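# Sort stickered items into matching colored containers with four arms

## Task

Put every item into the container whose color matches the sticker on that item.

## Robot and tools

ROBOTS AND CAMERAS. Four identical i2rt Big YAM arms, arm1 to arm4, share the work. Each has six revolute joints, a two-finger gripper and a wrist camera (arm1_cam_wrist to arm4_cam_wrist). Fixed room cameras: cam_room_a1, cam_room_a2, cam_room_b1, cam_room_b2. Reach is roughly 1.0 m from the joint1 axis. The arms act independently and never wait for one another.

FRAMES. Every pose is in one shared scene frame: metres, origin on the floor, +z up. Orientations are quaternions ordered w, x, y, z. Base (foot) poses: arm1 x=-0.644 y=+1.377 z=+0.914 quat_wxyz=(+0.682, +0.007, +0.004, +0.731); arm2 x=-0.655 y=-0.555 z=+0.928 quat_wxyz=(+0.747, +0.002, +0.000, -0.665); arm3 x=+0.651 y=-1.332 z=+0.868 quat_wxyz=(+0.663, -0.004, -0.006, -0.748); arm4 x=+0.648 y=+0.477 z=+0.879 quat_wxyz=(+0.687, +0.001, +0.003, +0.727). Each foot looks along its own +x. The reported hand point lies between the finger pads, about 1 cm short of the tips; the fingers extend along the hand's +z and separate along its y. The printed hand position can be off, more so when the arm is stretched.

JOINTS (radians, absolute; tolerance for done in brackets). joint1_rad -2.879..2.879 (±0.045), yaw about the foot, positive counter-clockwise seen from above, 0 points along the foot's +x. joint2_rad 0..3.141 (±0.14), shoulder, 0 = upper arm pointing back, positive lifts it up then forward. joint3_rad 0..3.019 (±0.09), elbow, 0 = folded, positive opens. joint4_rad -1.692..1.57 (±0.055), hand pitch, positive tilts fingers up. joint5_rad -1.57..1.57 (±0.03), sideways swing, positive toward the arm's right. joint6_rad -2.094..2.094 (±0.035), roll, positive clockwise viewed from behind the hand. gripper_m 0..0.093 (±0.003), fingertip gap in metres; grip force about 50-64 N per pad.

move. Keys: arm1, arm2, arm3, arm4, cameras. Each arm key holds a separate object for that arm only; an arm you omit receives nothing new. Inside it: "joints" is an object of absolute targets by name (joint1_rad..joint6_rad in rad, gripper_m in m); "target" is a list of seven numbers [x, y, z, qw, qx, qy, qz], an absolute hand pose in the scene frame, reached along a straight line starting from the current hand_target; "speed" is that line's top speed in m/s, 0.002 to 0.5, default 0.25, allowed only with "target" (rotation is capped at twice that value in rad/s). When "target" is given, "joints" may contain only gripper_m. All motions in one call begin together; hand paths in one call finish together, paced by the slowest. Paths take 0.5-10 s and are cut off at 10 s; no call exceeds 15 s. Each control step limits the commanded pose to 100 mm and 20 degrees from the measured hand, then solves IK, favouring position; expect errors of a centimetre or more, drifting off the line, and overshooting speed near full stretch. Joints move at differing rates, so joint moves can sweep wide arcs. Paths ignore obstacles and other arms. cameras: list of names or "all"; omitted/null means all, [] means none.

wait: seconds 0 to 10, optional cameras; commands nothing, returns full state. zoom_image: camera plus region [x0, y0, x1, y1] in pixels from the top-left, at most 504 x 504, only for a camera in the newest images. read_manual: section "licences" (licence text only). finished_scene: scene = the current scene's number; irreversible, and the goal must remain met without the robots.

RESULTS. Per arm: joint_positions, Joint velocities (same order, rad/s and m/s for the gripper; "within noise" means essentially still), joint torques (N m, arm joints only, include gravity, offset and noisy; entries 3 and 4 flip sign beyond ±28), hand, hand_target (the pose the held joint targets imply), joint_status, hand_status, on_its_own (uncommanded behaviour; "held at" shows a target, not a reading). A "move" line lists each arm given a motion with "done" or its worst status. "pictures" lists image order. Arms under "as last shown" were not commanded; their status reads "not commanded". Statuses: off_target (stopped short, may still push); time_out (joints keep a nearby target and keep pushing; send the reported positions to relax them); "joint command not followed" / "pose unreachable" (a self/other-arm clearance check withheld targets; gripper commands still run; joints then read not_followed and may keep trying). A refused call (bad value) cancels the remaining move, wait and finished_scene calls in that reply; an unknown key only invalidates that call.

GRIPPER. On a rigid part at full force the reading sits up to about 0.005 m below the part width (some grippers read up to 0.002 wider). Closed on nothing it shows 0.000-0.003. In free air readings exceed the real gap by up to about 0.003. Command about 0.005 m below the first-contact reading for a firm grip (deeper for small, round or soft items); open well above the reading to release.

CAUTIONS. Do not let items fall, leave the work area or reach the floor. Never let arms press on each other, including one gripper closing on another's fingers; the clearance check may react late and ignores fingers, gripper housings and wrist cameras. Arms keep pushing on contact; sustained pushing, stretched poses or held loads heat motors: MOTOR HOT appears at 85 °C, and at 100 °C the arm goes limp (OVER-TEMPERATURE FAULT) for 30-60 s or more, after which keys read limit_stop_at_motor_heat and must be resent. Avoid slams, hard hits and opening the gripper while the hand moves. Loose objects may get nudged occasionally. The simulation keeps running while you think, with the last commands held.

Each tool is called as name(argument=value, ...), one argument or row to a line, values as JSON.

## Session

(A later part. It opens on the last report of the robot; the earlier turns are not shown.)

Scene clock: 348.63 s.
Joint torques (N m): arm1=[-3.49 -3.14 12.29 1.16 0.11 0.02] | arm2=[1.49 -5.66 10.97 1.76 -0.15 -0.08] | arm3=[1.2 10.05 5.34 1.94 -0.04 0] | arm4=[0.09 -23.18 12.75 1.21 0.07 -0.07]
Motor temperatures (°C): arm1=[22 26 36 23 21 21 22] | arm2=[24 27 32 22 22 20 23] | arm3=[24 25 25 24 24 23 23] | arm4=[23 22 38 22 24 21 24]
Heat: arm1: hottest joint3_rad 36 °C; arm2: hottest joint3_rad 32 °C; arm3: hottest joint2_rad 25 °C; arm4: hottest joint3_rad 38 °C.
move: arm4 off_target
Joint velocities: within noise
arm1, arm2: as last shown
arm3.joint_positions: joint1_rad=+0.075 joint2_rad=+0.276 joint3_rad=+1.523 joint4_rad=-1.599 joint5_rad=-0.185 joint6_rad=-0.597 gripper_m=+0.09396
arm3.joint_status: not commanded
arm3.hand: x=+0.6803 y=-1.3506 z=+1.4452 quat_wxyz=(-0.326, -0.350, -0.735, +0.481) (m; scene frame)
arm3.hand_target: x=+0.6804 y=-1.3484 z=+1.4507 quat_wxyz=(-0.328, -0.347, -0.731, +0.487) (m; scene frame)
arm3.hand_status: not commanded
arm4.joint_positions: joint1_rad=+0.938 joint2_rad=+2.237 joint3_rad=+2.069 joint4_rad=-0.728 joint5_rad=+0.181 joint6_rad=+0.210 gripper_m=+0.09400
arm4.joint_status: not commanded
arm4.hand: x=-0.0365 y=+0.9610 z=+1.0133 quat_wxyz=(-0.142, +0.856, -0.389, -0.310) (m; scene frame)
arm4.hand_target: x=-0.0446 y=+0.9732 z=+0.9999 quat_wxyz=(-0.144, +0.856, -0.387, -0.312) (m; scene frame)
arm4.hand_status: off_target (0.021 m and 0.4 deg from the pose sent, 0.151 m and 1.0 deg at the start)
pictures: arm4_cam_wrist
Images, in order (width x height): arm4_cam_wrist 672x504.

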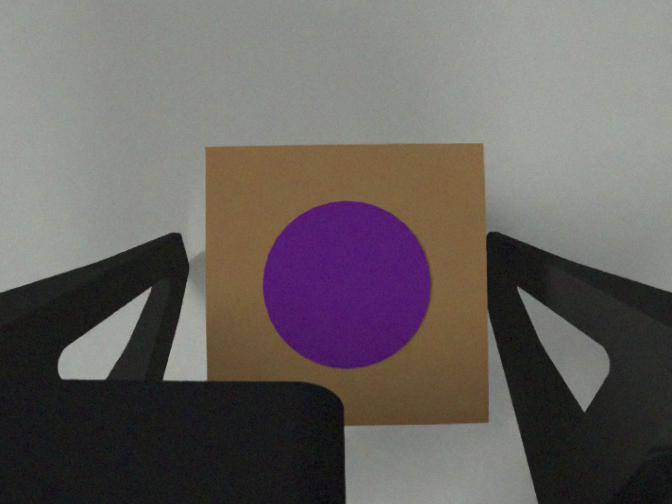

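move(
  arm4={"joints":{"gripper_m":0.045}},
  cameras=[],
)

move(
  arm4={"target":[0.10,0.82,1.12,0.1437,-0.856,0.387,0.3116],"speed":0.25},
  cameras=["arm4_cam_wrist"],
)

move(
  arm4={"joints":{"joint2_rad":1.0,"joint3_rad":1.1,"joint4_rad":-1.0,"joint5_rad":0,"joint6_rad":0}},
  cameras=[],
)

move(
  arm4={"joints":{"joint1_rad":-1.085}},
  cameras=[],
)

move(
  arm4={"target":[1.12,0.76,0.98,0.3296,-0.251,0.9055,0.0914],"speed":0.3},
  cameras=["arm4_cam_wrist","cam_room_a2"],
)

Scene clock: 363.37 s.
Joint torques (N m): arm1=[-3.14 -3.19 11.97 0.96 0.07 0.07] | arm2=[1.44 -5.83 10.97 1.74 -0.16 -0.07] | arm3=[1.14 10.17 5.33 1.98 -0.05 -0.01] | arm4=[0.56 -23.18 12.6 1.17 0.1 -0.05]
Motor temperatures (°C): arm1=[21 26 36 23 21 21 22] | arm2=[24 27 32 22 22 20 23] | arm3=[24 25 25 24 24 23 23] | arm4=[23 23 37 22 24 21 24]
Heat: arm1: hottest joint3_rad 36 °C; arm2: hottest joint3_rad 32 °C; arm3: hottest joint2_rad 25 °C; arm4: hottest joint3_rad 37 °C.
move: arm4 off_target
Joint velocities: within noise
arm1, arm2, arm3: as last shown
arm4.joint_positions: joint1_rad=+0.935 joint2_rad=+2.237 joint3_rad=+2.069 joint4_rad=-0.728 joint5_rad=+0.181 joint6_rad=+0.210 gripper_m=+0.05319
arm4.joint_status: gripper_m off_target (ended at +0.05322, target +0.04500)
arm4.hand: x=-0.0352 y=+0.9628 z=+1.0132 quat_wxyz=(-0.142, +0.856, -0.390, -0.310) (m; scene frame)
arm4.hand_target: x=-0.0446 y=+0.9731 z=+1.0000 quat_wxyz=(-0.144, +0.856, -0.387, -0.312) (m; scene frame)
arm4.hand_status: not commanded
pictures: none
No camera images: "cameras" was empty.

Scene clock: 365.10 s.
Joint torques (N m): arm1=[-2.96 -3.43 12.12 1.02 0.11 0.03] | arm2=[1.44 -5.83 10.95 1.73 -0.16 -0.07] | arm3=[1.2 10.05 5.34 1.96 -0.05 -0.02] | arm4=[1.08 -17.55 9.09 0.64 0.33 0.21]
Motor temperatures (°C): arm1=[21 26 36 23 21 21 22] | arm2=[24 27 32 22 22 20 23] | arm3=[24 25 25 24 24 23 23] | arm4=[23 23 37 22 24 21 25]
Heat: arm1: hottest joint3_rad 36 °C; arm2: hottest joint3_rad 32 °C; arm3: hottest joint2_rad 25 °C; arm4: hottest joint3_rad 37 °C.
move: arm4 done
Joint velocities: within noise
arm1, arm2, arm3: as last shown
arm4.joint_positions: joint1_rad=+1.017 joint2_rad=+1.651 joint3_rad=+1.465 joint4_rad=-0.703 joint5_rad=+0.231 joint6_rad=+0.257 gripper_m=+0.05319
arm4.joint_status: not commanded
arm4.hand: x=+0.0993 y=+0.8223 z=+1.1252 quat_wxyz=(-0.146, +0.856, -0.382, -0.318) (m; scene frame)
arm4.hand_target: x=+0.0999 y=+0.8200 z=+1.1202 quat_wxyz=(-0.144, +0.856, -0.387, -0.312) (m; scene frame)
arm4.hand_status: done (0.006 m and 1.0 deg from the pose sent, 0.224 m and 0.4 deg at the start)
pictures: arm4_cam_wrist
Images, in order (width x height): arm4_cam_wrist 672x504.

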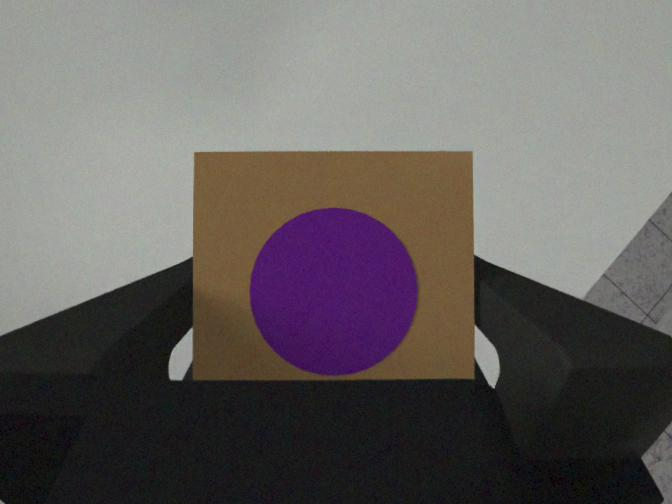

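Scene clock: 366.60 s.
Joint torques (N m): arm1=[-2.9 -4.01 12.25 1.06 0.13 0.03] | arm2=[1.38 -5.83 10.97 1.74 -0.16 -0.07] | arm3=[1.26 10.17 5.37 1.95 -0.05 0] | arm4=[1.2 -5.83 9.33 0.73 -0.05 -0.09]
Motor temperatures (°C): arm1=[21 26 36 23 21 21 22] | arm2=[24 27 32 22 22 20 23] | arm3=[24 25 25 24 24 23 23] | arm4=[23 23 37 22 24 21 25]
Heat: arm1: hottest joint3_rad 36 °C; arm2: hottest joint3_rad 32 °C; arm3: hottest joint2_rad 25 °C; arm4: hottest joint3_rad 37 °C.
move: arm4 done
Joint velocities: within noise
arm1, arm2, arm3: as last shown
arm4.joint_positions: joint1_rad=+1.017 joint2_rad=+0.989 joint3_rad=+1.101 joint4_rad=-0.993 joint5_rad=+0.003 joint6_rad=+0.014 gripper_m=+0.05319
arm4.joint_status: all done
arm4.hand: x=+0.2927 y=+0.6735 z=+1.2175 quat_wxyz=(-0.080, +0.910, -0.239, -0.330) (m; scene frame)
arm4.hand_target: x=+0.2912 y=+0.6721 z=+1.2113 quat_wxyz=(-0.078, +0.915, -0.232, -0.321) (m; scene frame)
arm4.hand_status: not commanded
pictures: none
No camera images: "cameras" was empty.

Scene clock: 368.60 s.
Joint torques (N m): arm1=[-3.08 -3.02 12.18 1.17 0.12 0.01] | arm2=[1.44 -5.83 10.93 1.73 -0.16 -0.07] | arm3=[1.2 10.17 5.33 1.92 -0.05 -0.02] | arm4=[0.62 -6.77 9.36 0.81 0.02 -0.03]
Motor temperatures (°C): arm1=[21 26 36 23 21 21 22] | arm2=[24 27 31 22 22 20 23] | arm3=[24 25 25 24 24 23 23] | arm4=[23 23 37 22 24 21 25]
Heat: arm1: hottest joint3_rad 36 °C; arm2: hottest joint3_rad 31 °C; arm3: hottest joint2_rad 25 °C; arm4: hottest joint3_rad 37 °C.
move: arm4 done
Joint velocities: within noise
arm1, arm2, arm3: as last shown
arm4.joint_positions: joint1_rad=-1.086 joint2_rad=+0.999 joint3_rad=+1.101 joint4_rad=-0.993 joint5_rad=+0.001 joint6_rad=+0.011 gripper_m=+0.05322
arm4.joint_status: all done
arm4.hand: x=+1.0000 y=+0.6886 z=+1.2101 quat_wxyz=(-0.318, +0.247, -0.911, -0.089) (m; scene frame)
arm4.hand_target: x=+0.9985 y=+0.6882 z=+1.2079 quat_wxyz=(-0.314, +0.253, -0.911, -0.087) (m; scene frame)
arm4.hand_status: not commanded
pictures: none
No camera images: "cameras" was empty.

Scene clock: 370.20 s.
Joint torques (N m): arm1=[-2.2 -3.43 12.1 1.07 0.11 -0.01] | arm2=[1.49 -5.83 10.92 1.74 -0.16 -0.07] | arm3=[1.2 10.11 5.37 1.95 -0.05 -0.01] | arm4=[0.97 -14.51 8.62 1.78 -0.02 -0.06]
Motor temperatures (°C): arm1=[21 26 36 23 21 21 22] | arm2=[24 27 31 22 22 20 23] | arm3=[24 25 25 24 24 23 23] | arm4=[23 23 37 22 24 21 25]
Heat: arm1: hottest joint3_rad 36 °C; arm2: hottest joint3_rad 31 °C; arm3: hottest joint2_rad 25 °C; arm4: hottest joint3_rad 37 °C.
move: arm4 off_target
Joint velocities: within noise
arm1, arm2, arm3: as last shown
arm4.joint_positions: joint1_rad=-1.086 joint2_rad=+1.543 joint3_rad=+0.915 joint4_rad=-0.274 joint5_rad=+0.001 joint6_rad=+0.011 gripper_m=+0.05322
arm4.joint_status: not commanded
arm4.hand: x=+1.1120 y=+0.7558 z=+0.9693 quat_wxyz=(-0.313, +0.248, -0.913, -0.088) (m; scene frame)
arm4.hand_target: x=+1.1197 y=+0.7598 z=+0.9801 quat_wxyz=(-0.330, +0.251, -0.906, -0.091) (m; scene frame)
arm4.hand_status: off_target (0.014 m and 2.1 deg from the pose sent, 0.269 m and 1.5 deg at the start)
pictures: arm4_cam_wrist, cam_room_a2
Images, in order (width x height): arm4_cam_wrist 672x504, cam_room_a2 672x504.

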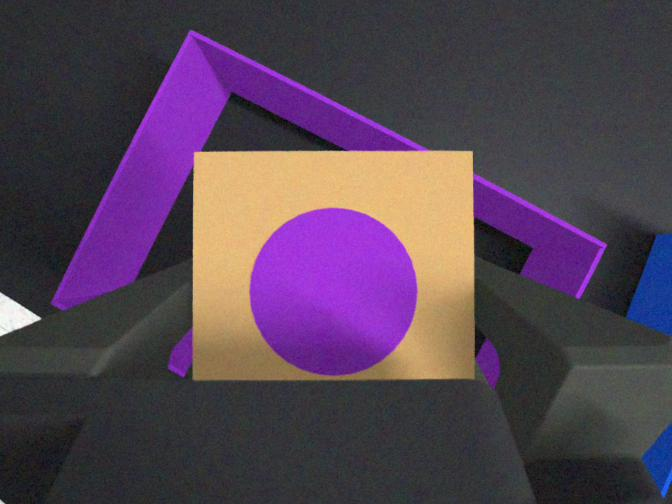

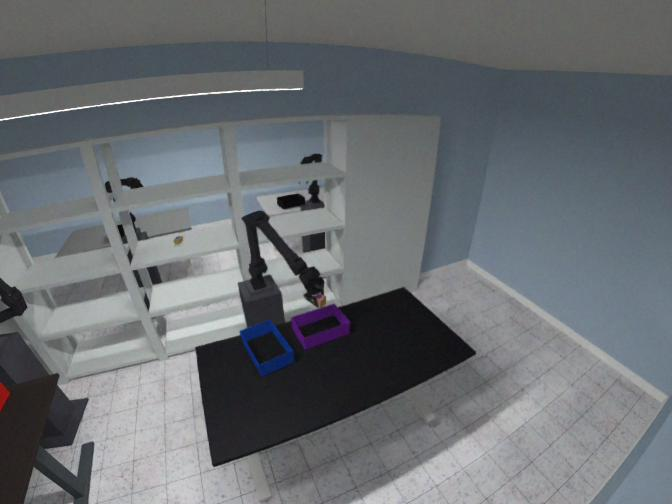

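move(
  arm4={"target":[1.145,0.775,0.745,0.3296,-0.251,0.9055,0.0914],"speed":0.25},
  cameras=["arm4_cam_wrist","cam_room_a2"],
)

zoom_image(
  camera="cam_room_a2",
  region=[270, 270, 370, 360],
)

Scene clock: 376.50 s.
Joint torques (N m): arm1=[-2.73 -3.25 12.21 0.99 0.12 0.01] | arm2=[1.32 -5.89 10.97 1.72 -0.16 -0.08] | arm3=[1.26 9.99 5.38 1.98 -0.05 -0.01] | arm4=[0.38 -17.08 5.71 1.55 0.01 -0.01]
Motor temperatures (°C): arm1=[21 26 36 23 21 21 22] | arm2=[24 26 31 22 22 20 23] | arm3=[24 25 25 24 24 23 23] | arm4=[23 24 37 22 24 21 25]
Heat: arm1: hottest joint3_rad 36 °C; arm2: hottest joint3_rad 31 °C; arm3: hottest joint2_rad 25 °C; arm4: hottest joint3_rad 37 °C.
move: arm4 off_target
Joint velocities: within noise
arm1.joint_positions: joint1_rad=-2.277 joint2_rad=+0.993 joint3_rad=+1.093 joint4_rad=-0.991 joint5_rad=-0.002 joint6_rad=+0.002 gripper_m=+0.06996
arm1.joint_status: not commanded
arm1.hand: x=-0.3120 y=+1.1343 z=+1.2399 quat_wxyz=(-0.310, -0.296, -0.898, +0.105) (m; scene frame)
arm1.hand_target: x=-0.3142 y=+1.1302 z=+1.2396 quat_wxyz=(-0.305, -0.300, -0.898, +0.106) (m; scene frame)
arm1.hand_status: not commanded
arm2.joint_positions: joint1_rad=+2.179 joint2_rad=+0.983 joint3_rad=+1.115 joint4_rad=-0.991 joint5_rad=+0.003 joint6_rad=+0.014 gripper_m=+0.08492
arm2.joint_status: not commanded
arm2.hand: x=-0.3501 y=-0.2867 z=+1.2768 quat_wxyz=(-0.327, +0.326, -0.878, -0.126) (m; scene frame)
arm2.hand_target: x=-0.3530 y=-0.2838 z=+1.2609 quat_wxyz=(-0.308, +0.339, -0.881, -0.119) (m; scene frame)
arm2.hand_status: not commanded
arm3: as last shown
arm4.joint_positions: joint1_rad=-1.086 joint2_rad=+2.124 joint3_rad=+0.911 joint4_rad=+0.318 joint5_rad=+0.002 joint6_rad=+0.008 gripper_m=+0.05322
arm4.joint_status: not commanded
arm4.hand: x=+1.1328 y=+0.7681 z=+0.7430 quat_wxyz=(-0.317, +0.249, -0.911, -0.088) (m; scene frame)
arm4.hand_target: x=+1.1446 y=+0.7747 z=+0.7452 quat_wxyz=(-0.330, +0.251, -0.906, -0.091) (m; scene frame)
arm4.hand_status: off_target (0.014 m and 1.7 deg from the pose sent, 0.228 m and 2.1 deg at the start)
pictures: arm4_cam_wrist, cam_room_a2
Images, in order (width x height): arm4_cam_wrist 672x504, cam_room_a2 672x504.

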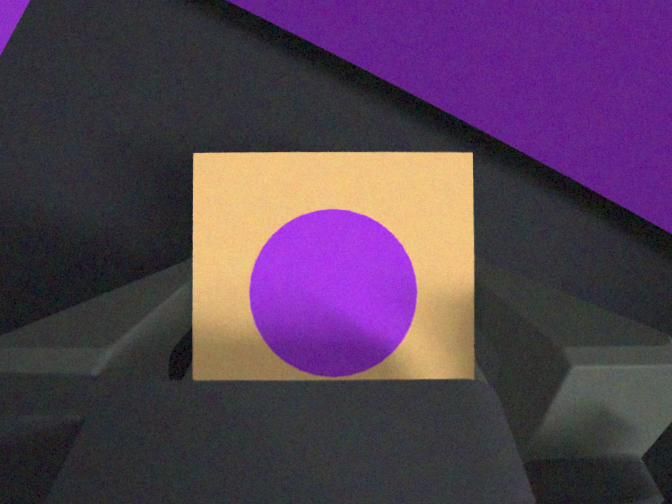

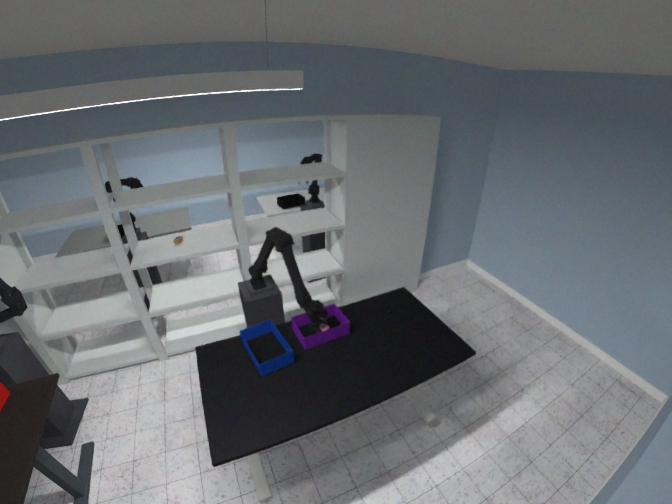

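Scaled by 5.040.

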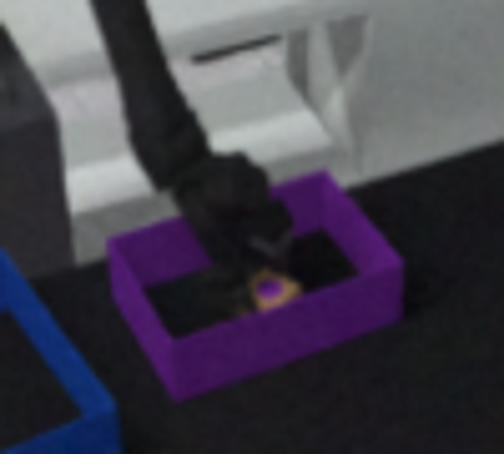

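move(
  arm4={"target":[1.145,0.775,0.720,0.3296,-0.251,0.9055,0.0914],"speed":0.08},
  cameras=[],
)

move(
  arm4={"target":[1.145,0.775,0.705,0.3296,-0.251,0.9055,0.0914],"speed":0.08},
  cameras=["arm4_cam_wrist"],
)

Scene clock: 381.07 s.
Joint torques (N m): arm1=[-2.37 -3.19 12.05 1.25 0.03 -0.03] | arm2=[1.55 -5.83 10.92 1.72 -0.15 -0.08] | arm3=[1.2 9.99 5.37 1.94 -0.04 -0.01] | arm4=[0.85 -14.15 5.12 1.39 -0.02 0.01]
Motor temperatures (°C): arm1=[21 26 36 23 21 21 22] | arm2=[24 26 31 22 22 20 23] | arm3=[24 25 25 24 24 23 23] | arm4=[23 24 36 22 24 21 25]
Heat: arm1: hottest joint3_rad 36 °C; arm2: hottest joint3_rad 31 °C; arm3: hottest joint2_rad 25 °C; arm4: hottest joint3_rad 36 °C.
move: arm4 off_target
Joint velocities: within noise
arm1, arm2, arm3: as last shown
arm4.joint_positions: joint1_rad=-1.086 joint2_rad=+2.159 joint3_rad=+0.933 joint4_rad=+0.376 joint5_rad=+0.002 joint6_rad=+0.007 gripper_m=+0.05322
arm4.joint_status: not commanded
arm4.hand: x=+1.1444 y=+0.7750 z=+0.7392 quat_wxyz=(-0.337, +0.247, -0.904, -0.094) (m; scene frame)
arm4.hand_target: x=+1.1443 y=+0.7746 z=+0.7207 quat_wxyz=(-0.330, +0.251, -0.906, -0.091) (m; scene frame)
arm4.hand_status: off_target (0.019 m and 1.0 deg from the pose sent, 0.027 m and 1.7 deg at the start)
pictures: none
No camera images: "cameras" was empty.

Scene clock: 382.03 s.
Joint torques (N m): arm1=[-2.78 -2.78 12.18 1.09 0.09 0.03] | arm2=[1.44 -5.71 10.97 1.73 -0.16 -0.07] | arm3=[1.38 10.17 5.34 1.94 -0.05 -0.01] | arm4=[0.15 -13.16 4.62 1.22 -0.05 0.01]
Motor temperatures (°C): arm1=[21 26 36 23 21 21 22] | arm2=[24 26 31 22 22 20 23] | arm3=[24 25 25 24 24 23 23] | arm4=[23 24 36 22 24 21 25]
Heat: arm1: hottest joint3_rad 36 °C; arm2: hottest joint3_rad 31 °C; arm3: hottest joint2_rad 25 °C; arm4: hottest joint3_rad 36 °C.
move: arm4 off_target
Joint velocities: within noise
arm1, arm2: as last shown
arm3.joint_positions: joint1_rad=+0.075 joint2_rad=+0.276 joint3_rad=+1.523 joint4_rad=-1.599 joint5_rad=-0.185 joint6_rad=-0.597 gripper_m=+0.09396
arm3.joint_status: not commanded
arm3.hand: x=+0.6803 y=-1.3506 z=+1.4452 quat_wxyz=(-0.326, -0.350, -0.735, +0.481) (m; scene frame)
arm3.hand_target: x=+0.6804 y=-1.3484 z=+1.4507 quat_wxyz=(-0.328, -0.347, -0.731, +0.487) (m; scene frame)
arm3.hand_status: not commanded
arm4.joint_positions: joint1_rad=-1.086 joint2_rad=+2.177 joint3_rad=+0.948 joint4_rad=+0.414 joint5_rad=+0.002 joint6_rad=+0.006 gripper_m=+0.05322
arm4.joint_status: not commanded
arm4.hand: x=+1.1532 y=+0.7803 z=+0.7395 quat_wxyz=(-0.353, +0.246, -0.898, -0.098) (m; scene frame)
arm4.hand_target: x=+1.1431 y=+0.7739 z=+0.7067 quat_wxyz=(-0.329, +0.251, -0.906, -0.092) (m; scene frame)
arm4.hand_status: off_target (0.036 m and 3.0 deg from the pose sent, 0.034 m and 1.0 deg at the start)
pictures: arm4_cam_wrist
Images, in order (width x height): arm4_cam_wrist 672x504.

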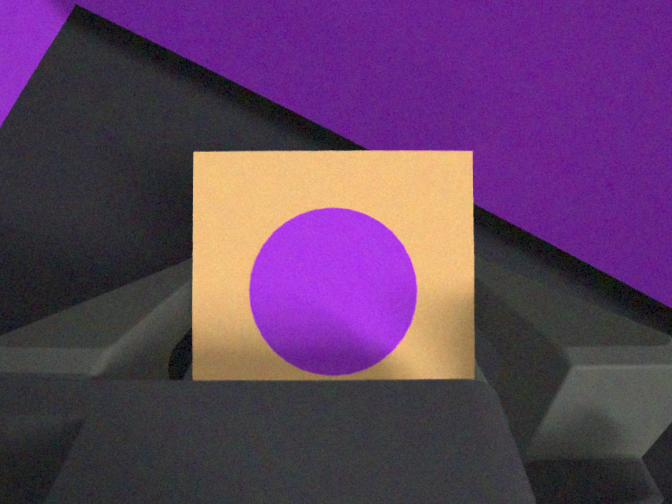

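move(
  arm4={"joints":{"gripper_m":0.075}},
  cameras=[],
)

move(
  arm4={"target":[1.08,0.735,0.84,0.3296,-0.251,0.9055,0.0914],"speed":0.2},
  cameras=["arm4_cam_wrist","cam_room_a2"],
)

move(
  arm4={"joints":{"joint2_rad":1.0,"joint3_rad":1.1,"joint4_rad":-1.0,"gripper_m":0.093}},
  cameras=[],
)

move(
  arm4={"joints":{"joint1_rad":2.15}},
  cameras=["arm4_cam_wrist"],
)

Scene clock: 389.17 s.
Joint torques (N m): arm1=[-2.73 -3.43 12.16 0.91 0.08 -0.03] | arm2=[1.38 -5.83 10.93 1.76 -0.15 -0.07] | arm3=[1.32 10.17 5.34 1.98 -0.04 -0.01] | arm4=[0.32 -13.74 4.37 1.02 0.09 0.03]
Motor temperatures (°C): arm1=[21 26 36 23 21 21 22] | arm2=[24 26 31 22 22 20 23] | arm3=[24 25 25 24 24 23 23] | arm4=[23 24 35 22 24 21 26]
Heat: arm1: hottest joint3_rad 36 °C; arm2: hottest joint3_rad 31 °C; arm3: hottest joint2_rad 25 °C; arm4: hottest joint3_rad 35 °C.
move: arm4 done
Joint velocities: within noise
arm1, arm2, arm3: as last shown
arm4.joint_positions: joint1_rad=-1.083 joint2_rad=+2.184 joint3_rad=+0.951 joint4_rad=+0.420 joint5_rad=-0.001 joint6_rad=+0.004 gripper_m=+0.07490
arm4.joint_status: all done
arm4.hand: x=+1.1532 y=+0.7824 z=+0.7378 quat_wxyz=(-0.354, +0.248, -0.896, -0.099) (m; scene frame)
arm4.hand_target: x=+1.1431 y=+0.7739 z=+0.7067 quat_wxyz=(-0.329, +0.251, -0.906, -0.091) (m; scene frame)
arm4.hand_status: not commanded
pictures: none
No camera images: "cameras" was empty.

Scene clock: 390.60 s.
Joint torques (N m): arm1=[-2.9 -3.08 12.1 1.22 0.13 0.01] | arm2=[1.32 -5.83 10.96 1.73 -0.16 -0.07] | arm3=[1.32 9.99 5.34 1.96 -0.06 0] | arm4=[0.26 -13.92 4.6 0.79 0.05 0.01]
Motor temperatures (°C): arm1=[21 26 36 23 21 21 22] | arm2=[24 26 31 22 22 20 23] | arm3=[24 25 25 24 24 23 23] | arm4=[23 24 35 22 24 21 25]
Heat: arm1: hottest joint3_rad 36 °C; arm2: hottest joint3_rad 31 °C; arm3: hottest joint2_rad 25 °C; arm4: hottest joint3_rad 35 °C.
move: arm4 done
Joint velocities: within noise
arm1, arm2, arm3: as last shown
arm4.joint_positions: joint1_rad=-1.083 joint2_rad=+1.767 joint3_rad=+0.697 joint4_rad=+0.224 joint5_rad=-0.001 joint6_rad=+0.004 gripper_m=+0.07491
arm4.joint_status: not commanded
arm4.hand: x=+1.0832 y=+0.7401 z=+0.8456 quat_wxyz=(-0.339, +0.250, -0.902, -0.095) (m; scene frame)
arm4.hand_target: x=+1.0799 y=+0.7351 z=+0.8401 quat_wxyz=(-0.330, +0.251, -0.906, -0.091) (m; scene frame)
arm4.hand_status: done (0.008 m and 1.2 deg from the pose sent, 0.134 m and 3.1 deg at the start)
pictures: arm4_cam_wrist, cam_room_a2
Images, in order (width x height): arm4_cam_wrist 672x504, cam_room_a2 672x504.

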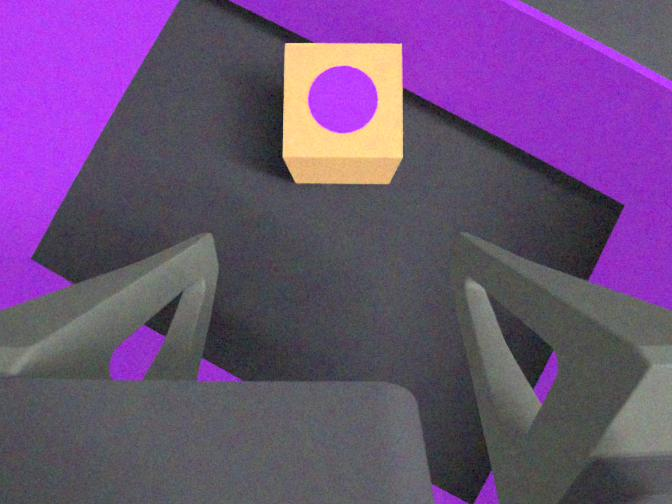

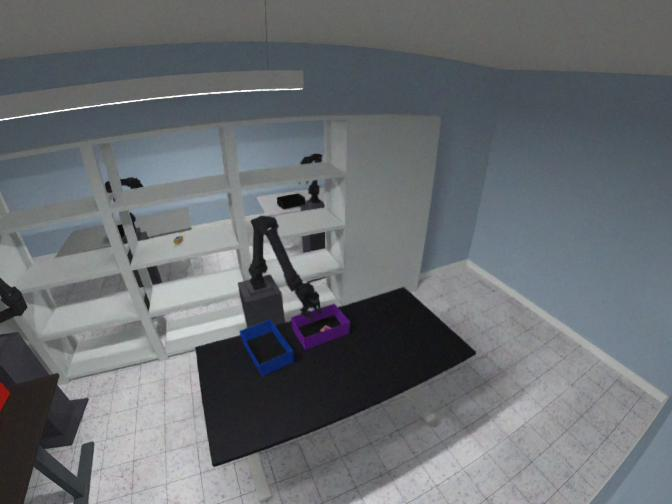

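Scene clock: 392.20 s.
Joint torques (N m): arm1=[-2.96 -3.31 12.05 1.09 0.12 -0.01] | arm2=[1.44 -5.89 10.95 1.74 -0.16 -0.07] | arm3=[1.26 10.05 5.35 1.98 -0.04 0] | arm4=[0.56 -5.66 9.28 0.57 0 0.03]
Motor temperatures (°C): arm1=[21 26 36 23 21 21 22] | arm2=[24 26 31 22 22 20 23] | arm3=[24 25 25 24 24 23 23] | arm4=[23 24 35 22 24 21 25]
Heat: arm1: hottest joint3_rad 36 °C; arm2: hottest joint3_rad 31 °C; arm3: hottest joint2_rad 25 °C; arm4: hottest joint3_rad 35 °C.
move: arm4 done
Joint velocities: within noise
arm1, arm2, arm3: as last shown
arm4.joint_positions: joint1_rad=-1.083 joint2_rad=+0.987 joint3_rad=+1.103 joint4_rad=-0.989 joint5_rad=-0.001 joint6_rad=+0.004 gripper_m=+0.09288
arm4.joint_status: all done
arm4.hand: x=+0.9982 y=+0.6889 z=+1.2163 quat_wxyz=(-0.327, +0.251, -0.907, -0.092) (m; scene frame)
arm4.hand_target: x=+0.9991 y=+0.6871 z=+1.2081 quat_wxyz=(-0.314, +0.252, -0.911, -0.087) (m; scene frame)
arm4.hand_status: not commanded
pictures: none
No camera images: "cameras" was empty.

Scene clock: 394.80 s.
Joint torques (N m): arm1=[-2.9 -3.78 12.1 1.14 0.09 0.04] | arm2=[1.49 -5.83 10.96 1.73 -0.16 -0.07] | arm3=[1.08 9.93 5.31 1.98 -0.04 -0.01] | arm4=[0.44 -6.89 9.39 0.92 0.2 -0.11]
Motor temperatures (°C): arm1=[21 25 36 23 21 21 22] | arm2=[24 26 31 22 22 20 23] | arm3=[24 25 25 24 24 23 23] | arm4=[23 24 35 22 25 21 25]
Heat: arm1: hottest joint3_rad 36 °C; arm2: hottest joint3_rad 31 °C; arm3: hottest joint2_rad 25 °C; arm4: hottest joint3_rad 35 °C.
move: arm4 done
Joint velocities: within noise
arm1, arm2, arm3: as last shown
arm4.joint_positions: joint1_rad=+2.156 joint2_rad=+1.004 joint3_rad=+1.101 joint4_rad=-0.998 joint5_rad=-0.006 joint6_rad=+0.013 gripper_m=+0.09297
arm4.joint_status: all done
arm4.hand: x=+0.3223 y=+0.2336 z=+1.2123 quat_wxyz=(+0.109, +0.897, +0.293, -0.313) (m; scene frame)
arm4.hand_target: x=+0.3217 y=+0.2368 z=+1.2129 quat_wxyz=(+0.105, +0.896, +0.296, -0.315) (m; scene frame)
arm4.hand_status: not commanded
pictures: arm4_cam_wrist
Images, in order (width x height): arm4_cam_wrist 672x504.

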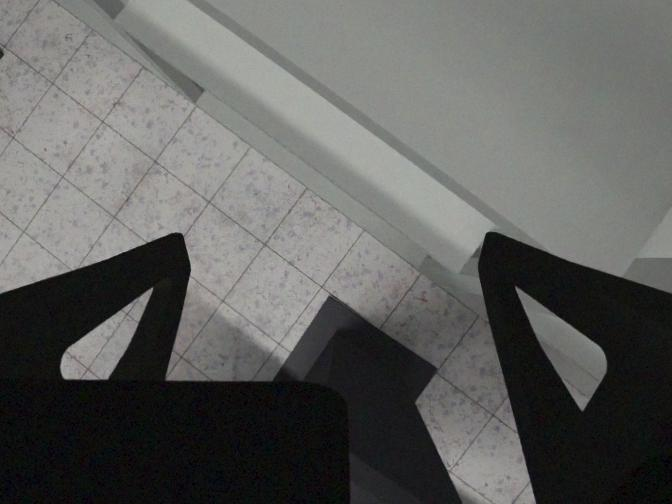

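move(
  arm4={"target":[0.0,0.03,1.11,-0.171,-0.8138,-0.4699,0.2962],"speed":0.25},
  cameras=["arm4_cam_wrist"],
)

Scene clock: 401.23 s.
Joint torques (N m): arm1=[-2.78 -2.96 12.16 1.1 0.08 0.01] | arm2=[1.44 -5.83 10.96 1.7 -0.16 -0.07] | arm3=[1.26 10.11 5.35 1.98 -0.04 -0.01] | arm4=[0.09 -23 13.14 0.55 -0.24 -0.1]
Motor temperatures (°C): arm1=[21 25 36 23 21 21 22] | arm2=[24 26 31 22 22 20 23] | arm3=[24 25 25 24 24 23 23] | arm4=[23 24 35 22 25 21 25]
Heat: arm1: hottest joint3_rad 36 °C; arm2: hottest joint3_rad 31 °C; arm3: hottest joint2_rad 25 °C; arm4: hottest joint3_rad 35 °C.
move: arm4 off_target
Joint velocities: within noise
arm1, arm2, arm3: as last shown
arm4.joint_positions: joint1_rad=+2.058 joint2_rad=+2.054 joint3_rad=+1.994 joint4_rad=-0.905 joint5_rad=-0.316 joint6_rad=-0.391 gripper_m=+0.09297
arm4.joint_status: not commanded
arm4.hand: x=+0.0134 y=+0.0322 z=+1.0999 quat_wxyz=(+0.172, +0.819, +0.467, -0.285) (m; scene frame)
arm4.hand_target: x=+0.0007 y=+0.0306 z=+1.1099 quat_wxyz=(+0.171, +0.814, +0.470, -0.297) (m; scene frame)
arm4.hand_status: off_target (0.017 m and 1.5 deg from the pose sent, 0.395 m and 23.7 deg at the start)
pictures: arm4_cam_wrist
Images, in order (width x height): arm4_cam_wrist 672x504.

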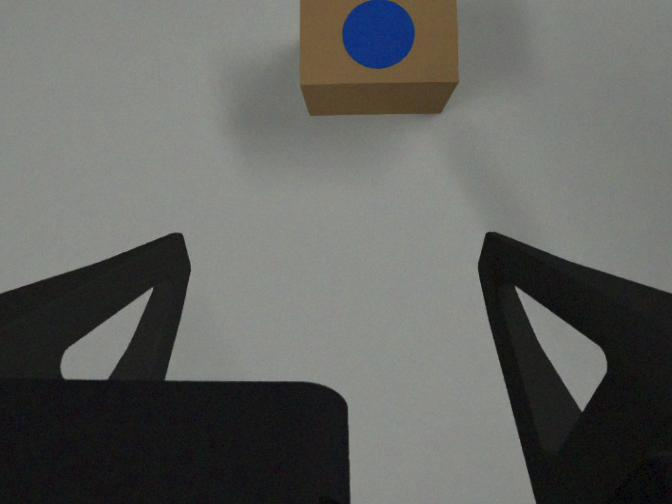

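move(
  arm4={"target":[-0.06,-0.04,0.998,-0.171,-0.8138,-0.4699,0.2962],"speed":0.15},
  cameras=["arm4_cam_wrist"],
)

Scene clock: 408.27 s.
Joint torques (N m): arm1=[-3.19 -3.14 12.14 1.14 0.08 -0.02] | arm2=[1.32 -5.83 10.95 1.73 -0.16 -0.07] | arm3=[1.08 10.23 5.3 1.99 -0.04 -0.01] | arm4=[1.61 -24.94 12.9 0.94 -0.03 0.21]
Motor temperatures (°C): arm1=[21 25 36 23 21 21 22] | arm2=[24 26 31 22 22 20 23] | arm3=[24 25 25 24 24 23 23] | arm4=[23 24 36 22 25 21 25]
Heat: arm1: hottest joint3_rad 36 °C; arm2: hottest joint3_rad 31 °C; arm3: hottest joint2_rad 25 °C; arm4: hottest joint3_rad 36 °C.
move: arm4 off_target
Joint velocities: within noise
arm1.joint_positions: joint1_rad=-2.277 joint2_rad=+0.993 joint3_rad=+1.093 joint4_rad=-0.991 joint5_rad=-0.002 joint6_rad=+0.002 gripper_m=+0.06996
arm1.joint_status: not commanded
arm1.hand: x=-0.3120 y=+1.1343 z=+1.2399 quat_wxyz=(-0.310, -0.296, -0.898, +0.105) (m; scene frame)
arm1.hand_target: x=-0.3142 y=+1.1302 z=+1.2396 quat_wxyz=(-0.305, -0.300, -0.898, +0.106) (m; scene frame)
arm1.hand_status: not commanded
arm2.joint_positions: joint1_rad=+2.179 joint2_rad=+0.983 joint3_rad=+1.115 joint4_rad=-0.991 joint5_rad=+0.003 joint6_rad=+0.014 gripper_m=+0.08492
arm2.joint_status: not commanded
arm2.hand: x=-0.3501 y=-0.2867 z=+1.2768 quat_wxyz=(-0.327, +0.326, -0.878, -0.126) (m; scene frame)
arm2.hand_target: x=-0.3530 y=-0.2838 z=+1.2609 quat_wxyz=(-0.308, +0.339, -0.881, -0.119) (m; scene frame)
arm2.hand_status: not commanded
arm3: as last shown
arm4.joint_positions: joint1_rad=+2.081 joint2_rad=+2.373 joint3_rad=+2.309 joint4_rad=-0.866 joint5_rad=-0.299 joint6_rad=-0.387 gripper_m=+0.09297
arm4.joint_status: not commanded
arm4.hand: x=-0.0544 y=-0.0287 z=+1.0130 quat_wxyz=(+0.169, +0.811, +0.472, -0.300) (m; scene frame)
arm4.hand_target: x=-0.0587 y=-0.0392 z=+0.9978 quat_wxyz=(+0.171, +0.814, +0.470, -0.297) (m; scene frame)
arm4.hand_status: off_target (0.020 m and 0.7 deg from the pose sent, 0.145 m and 1.5 deg at the start)
pictures: arm4_cam_wrist
Images, in order (width x height): arm4_cam_wrist 672x504.

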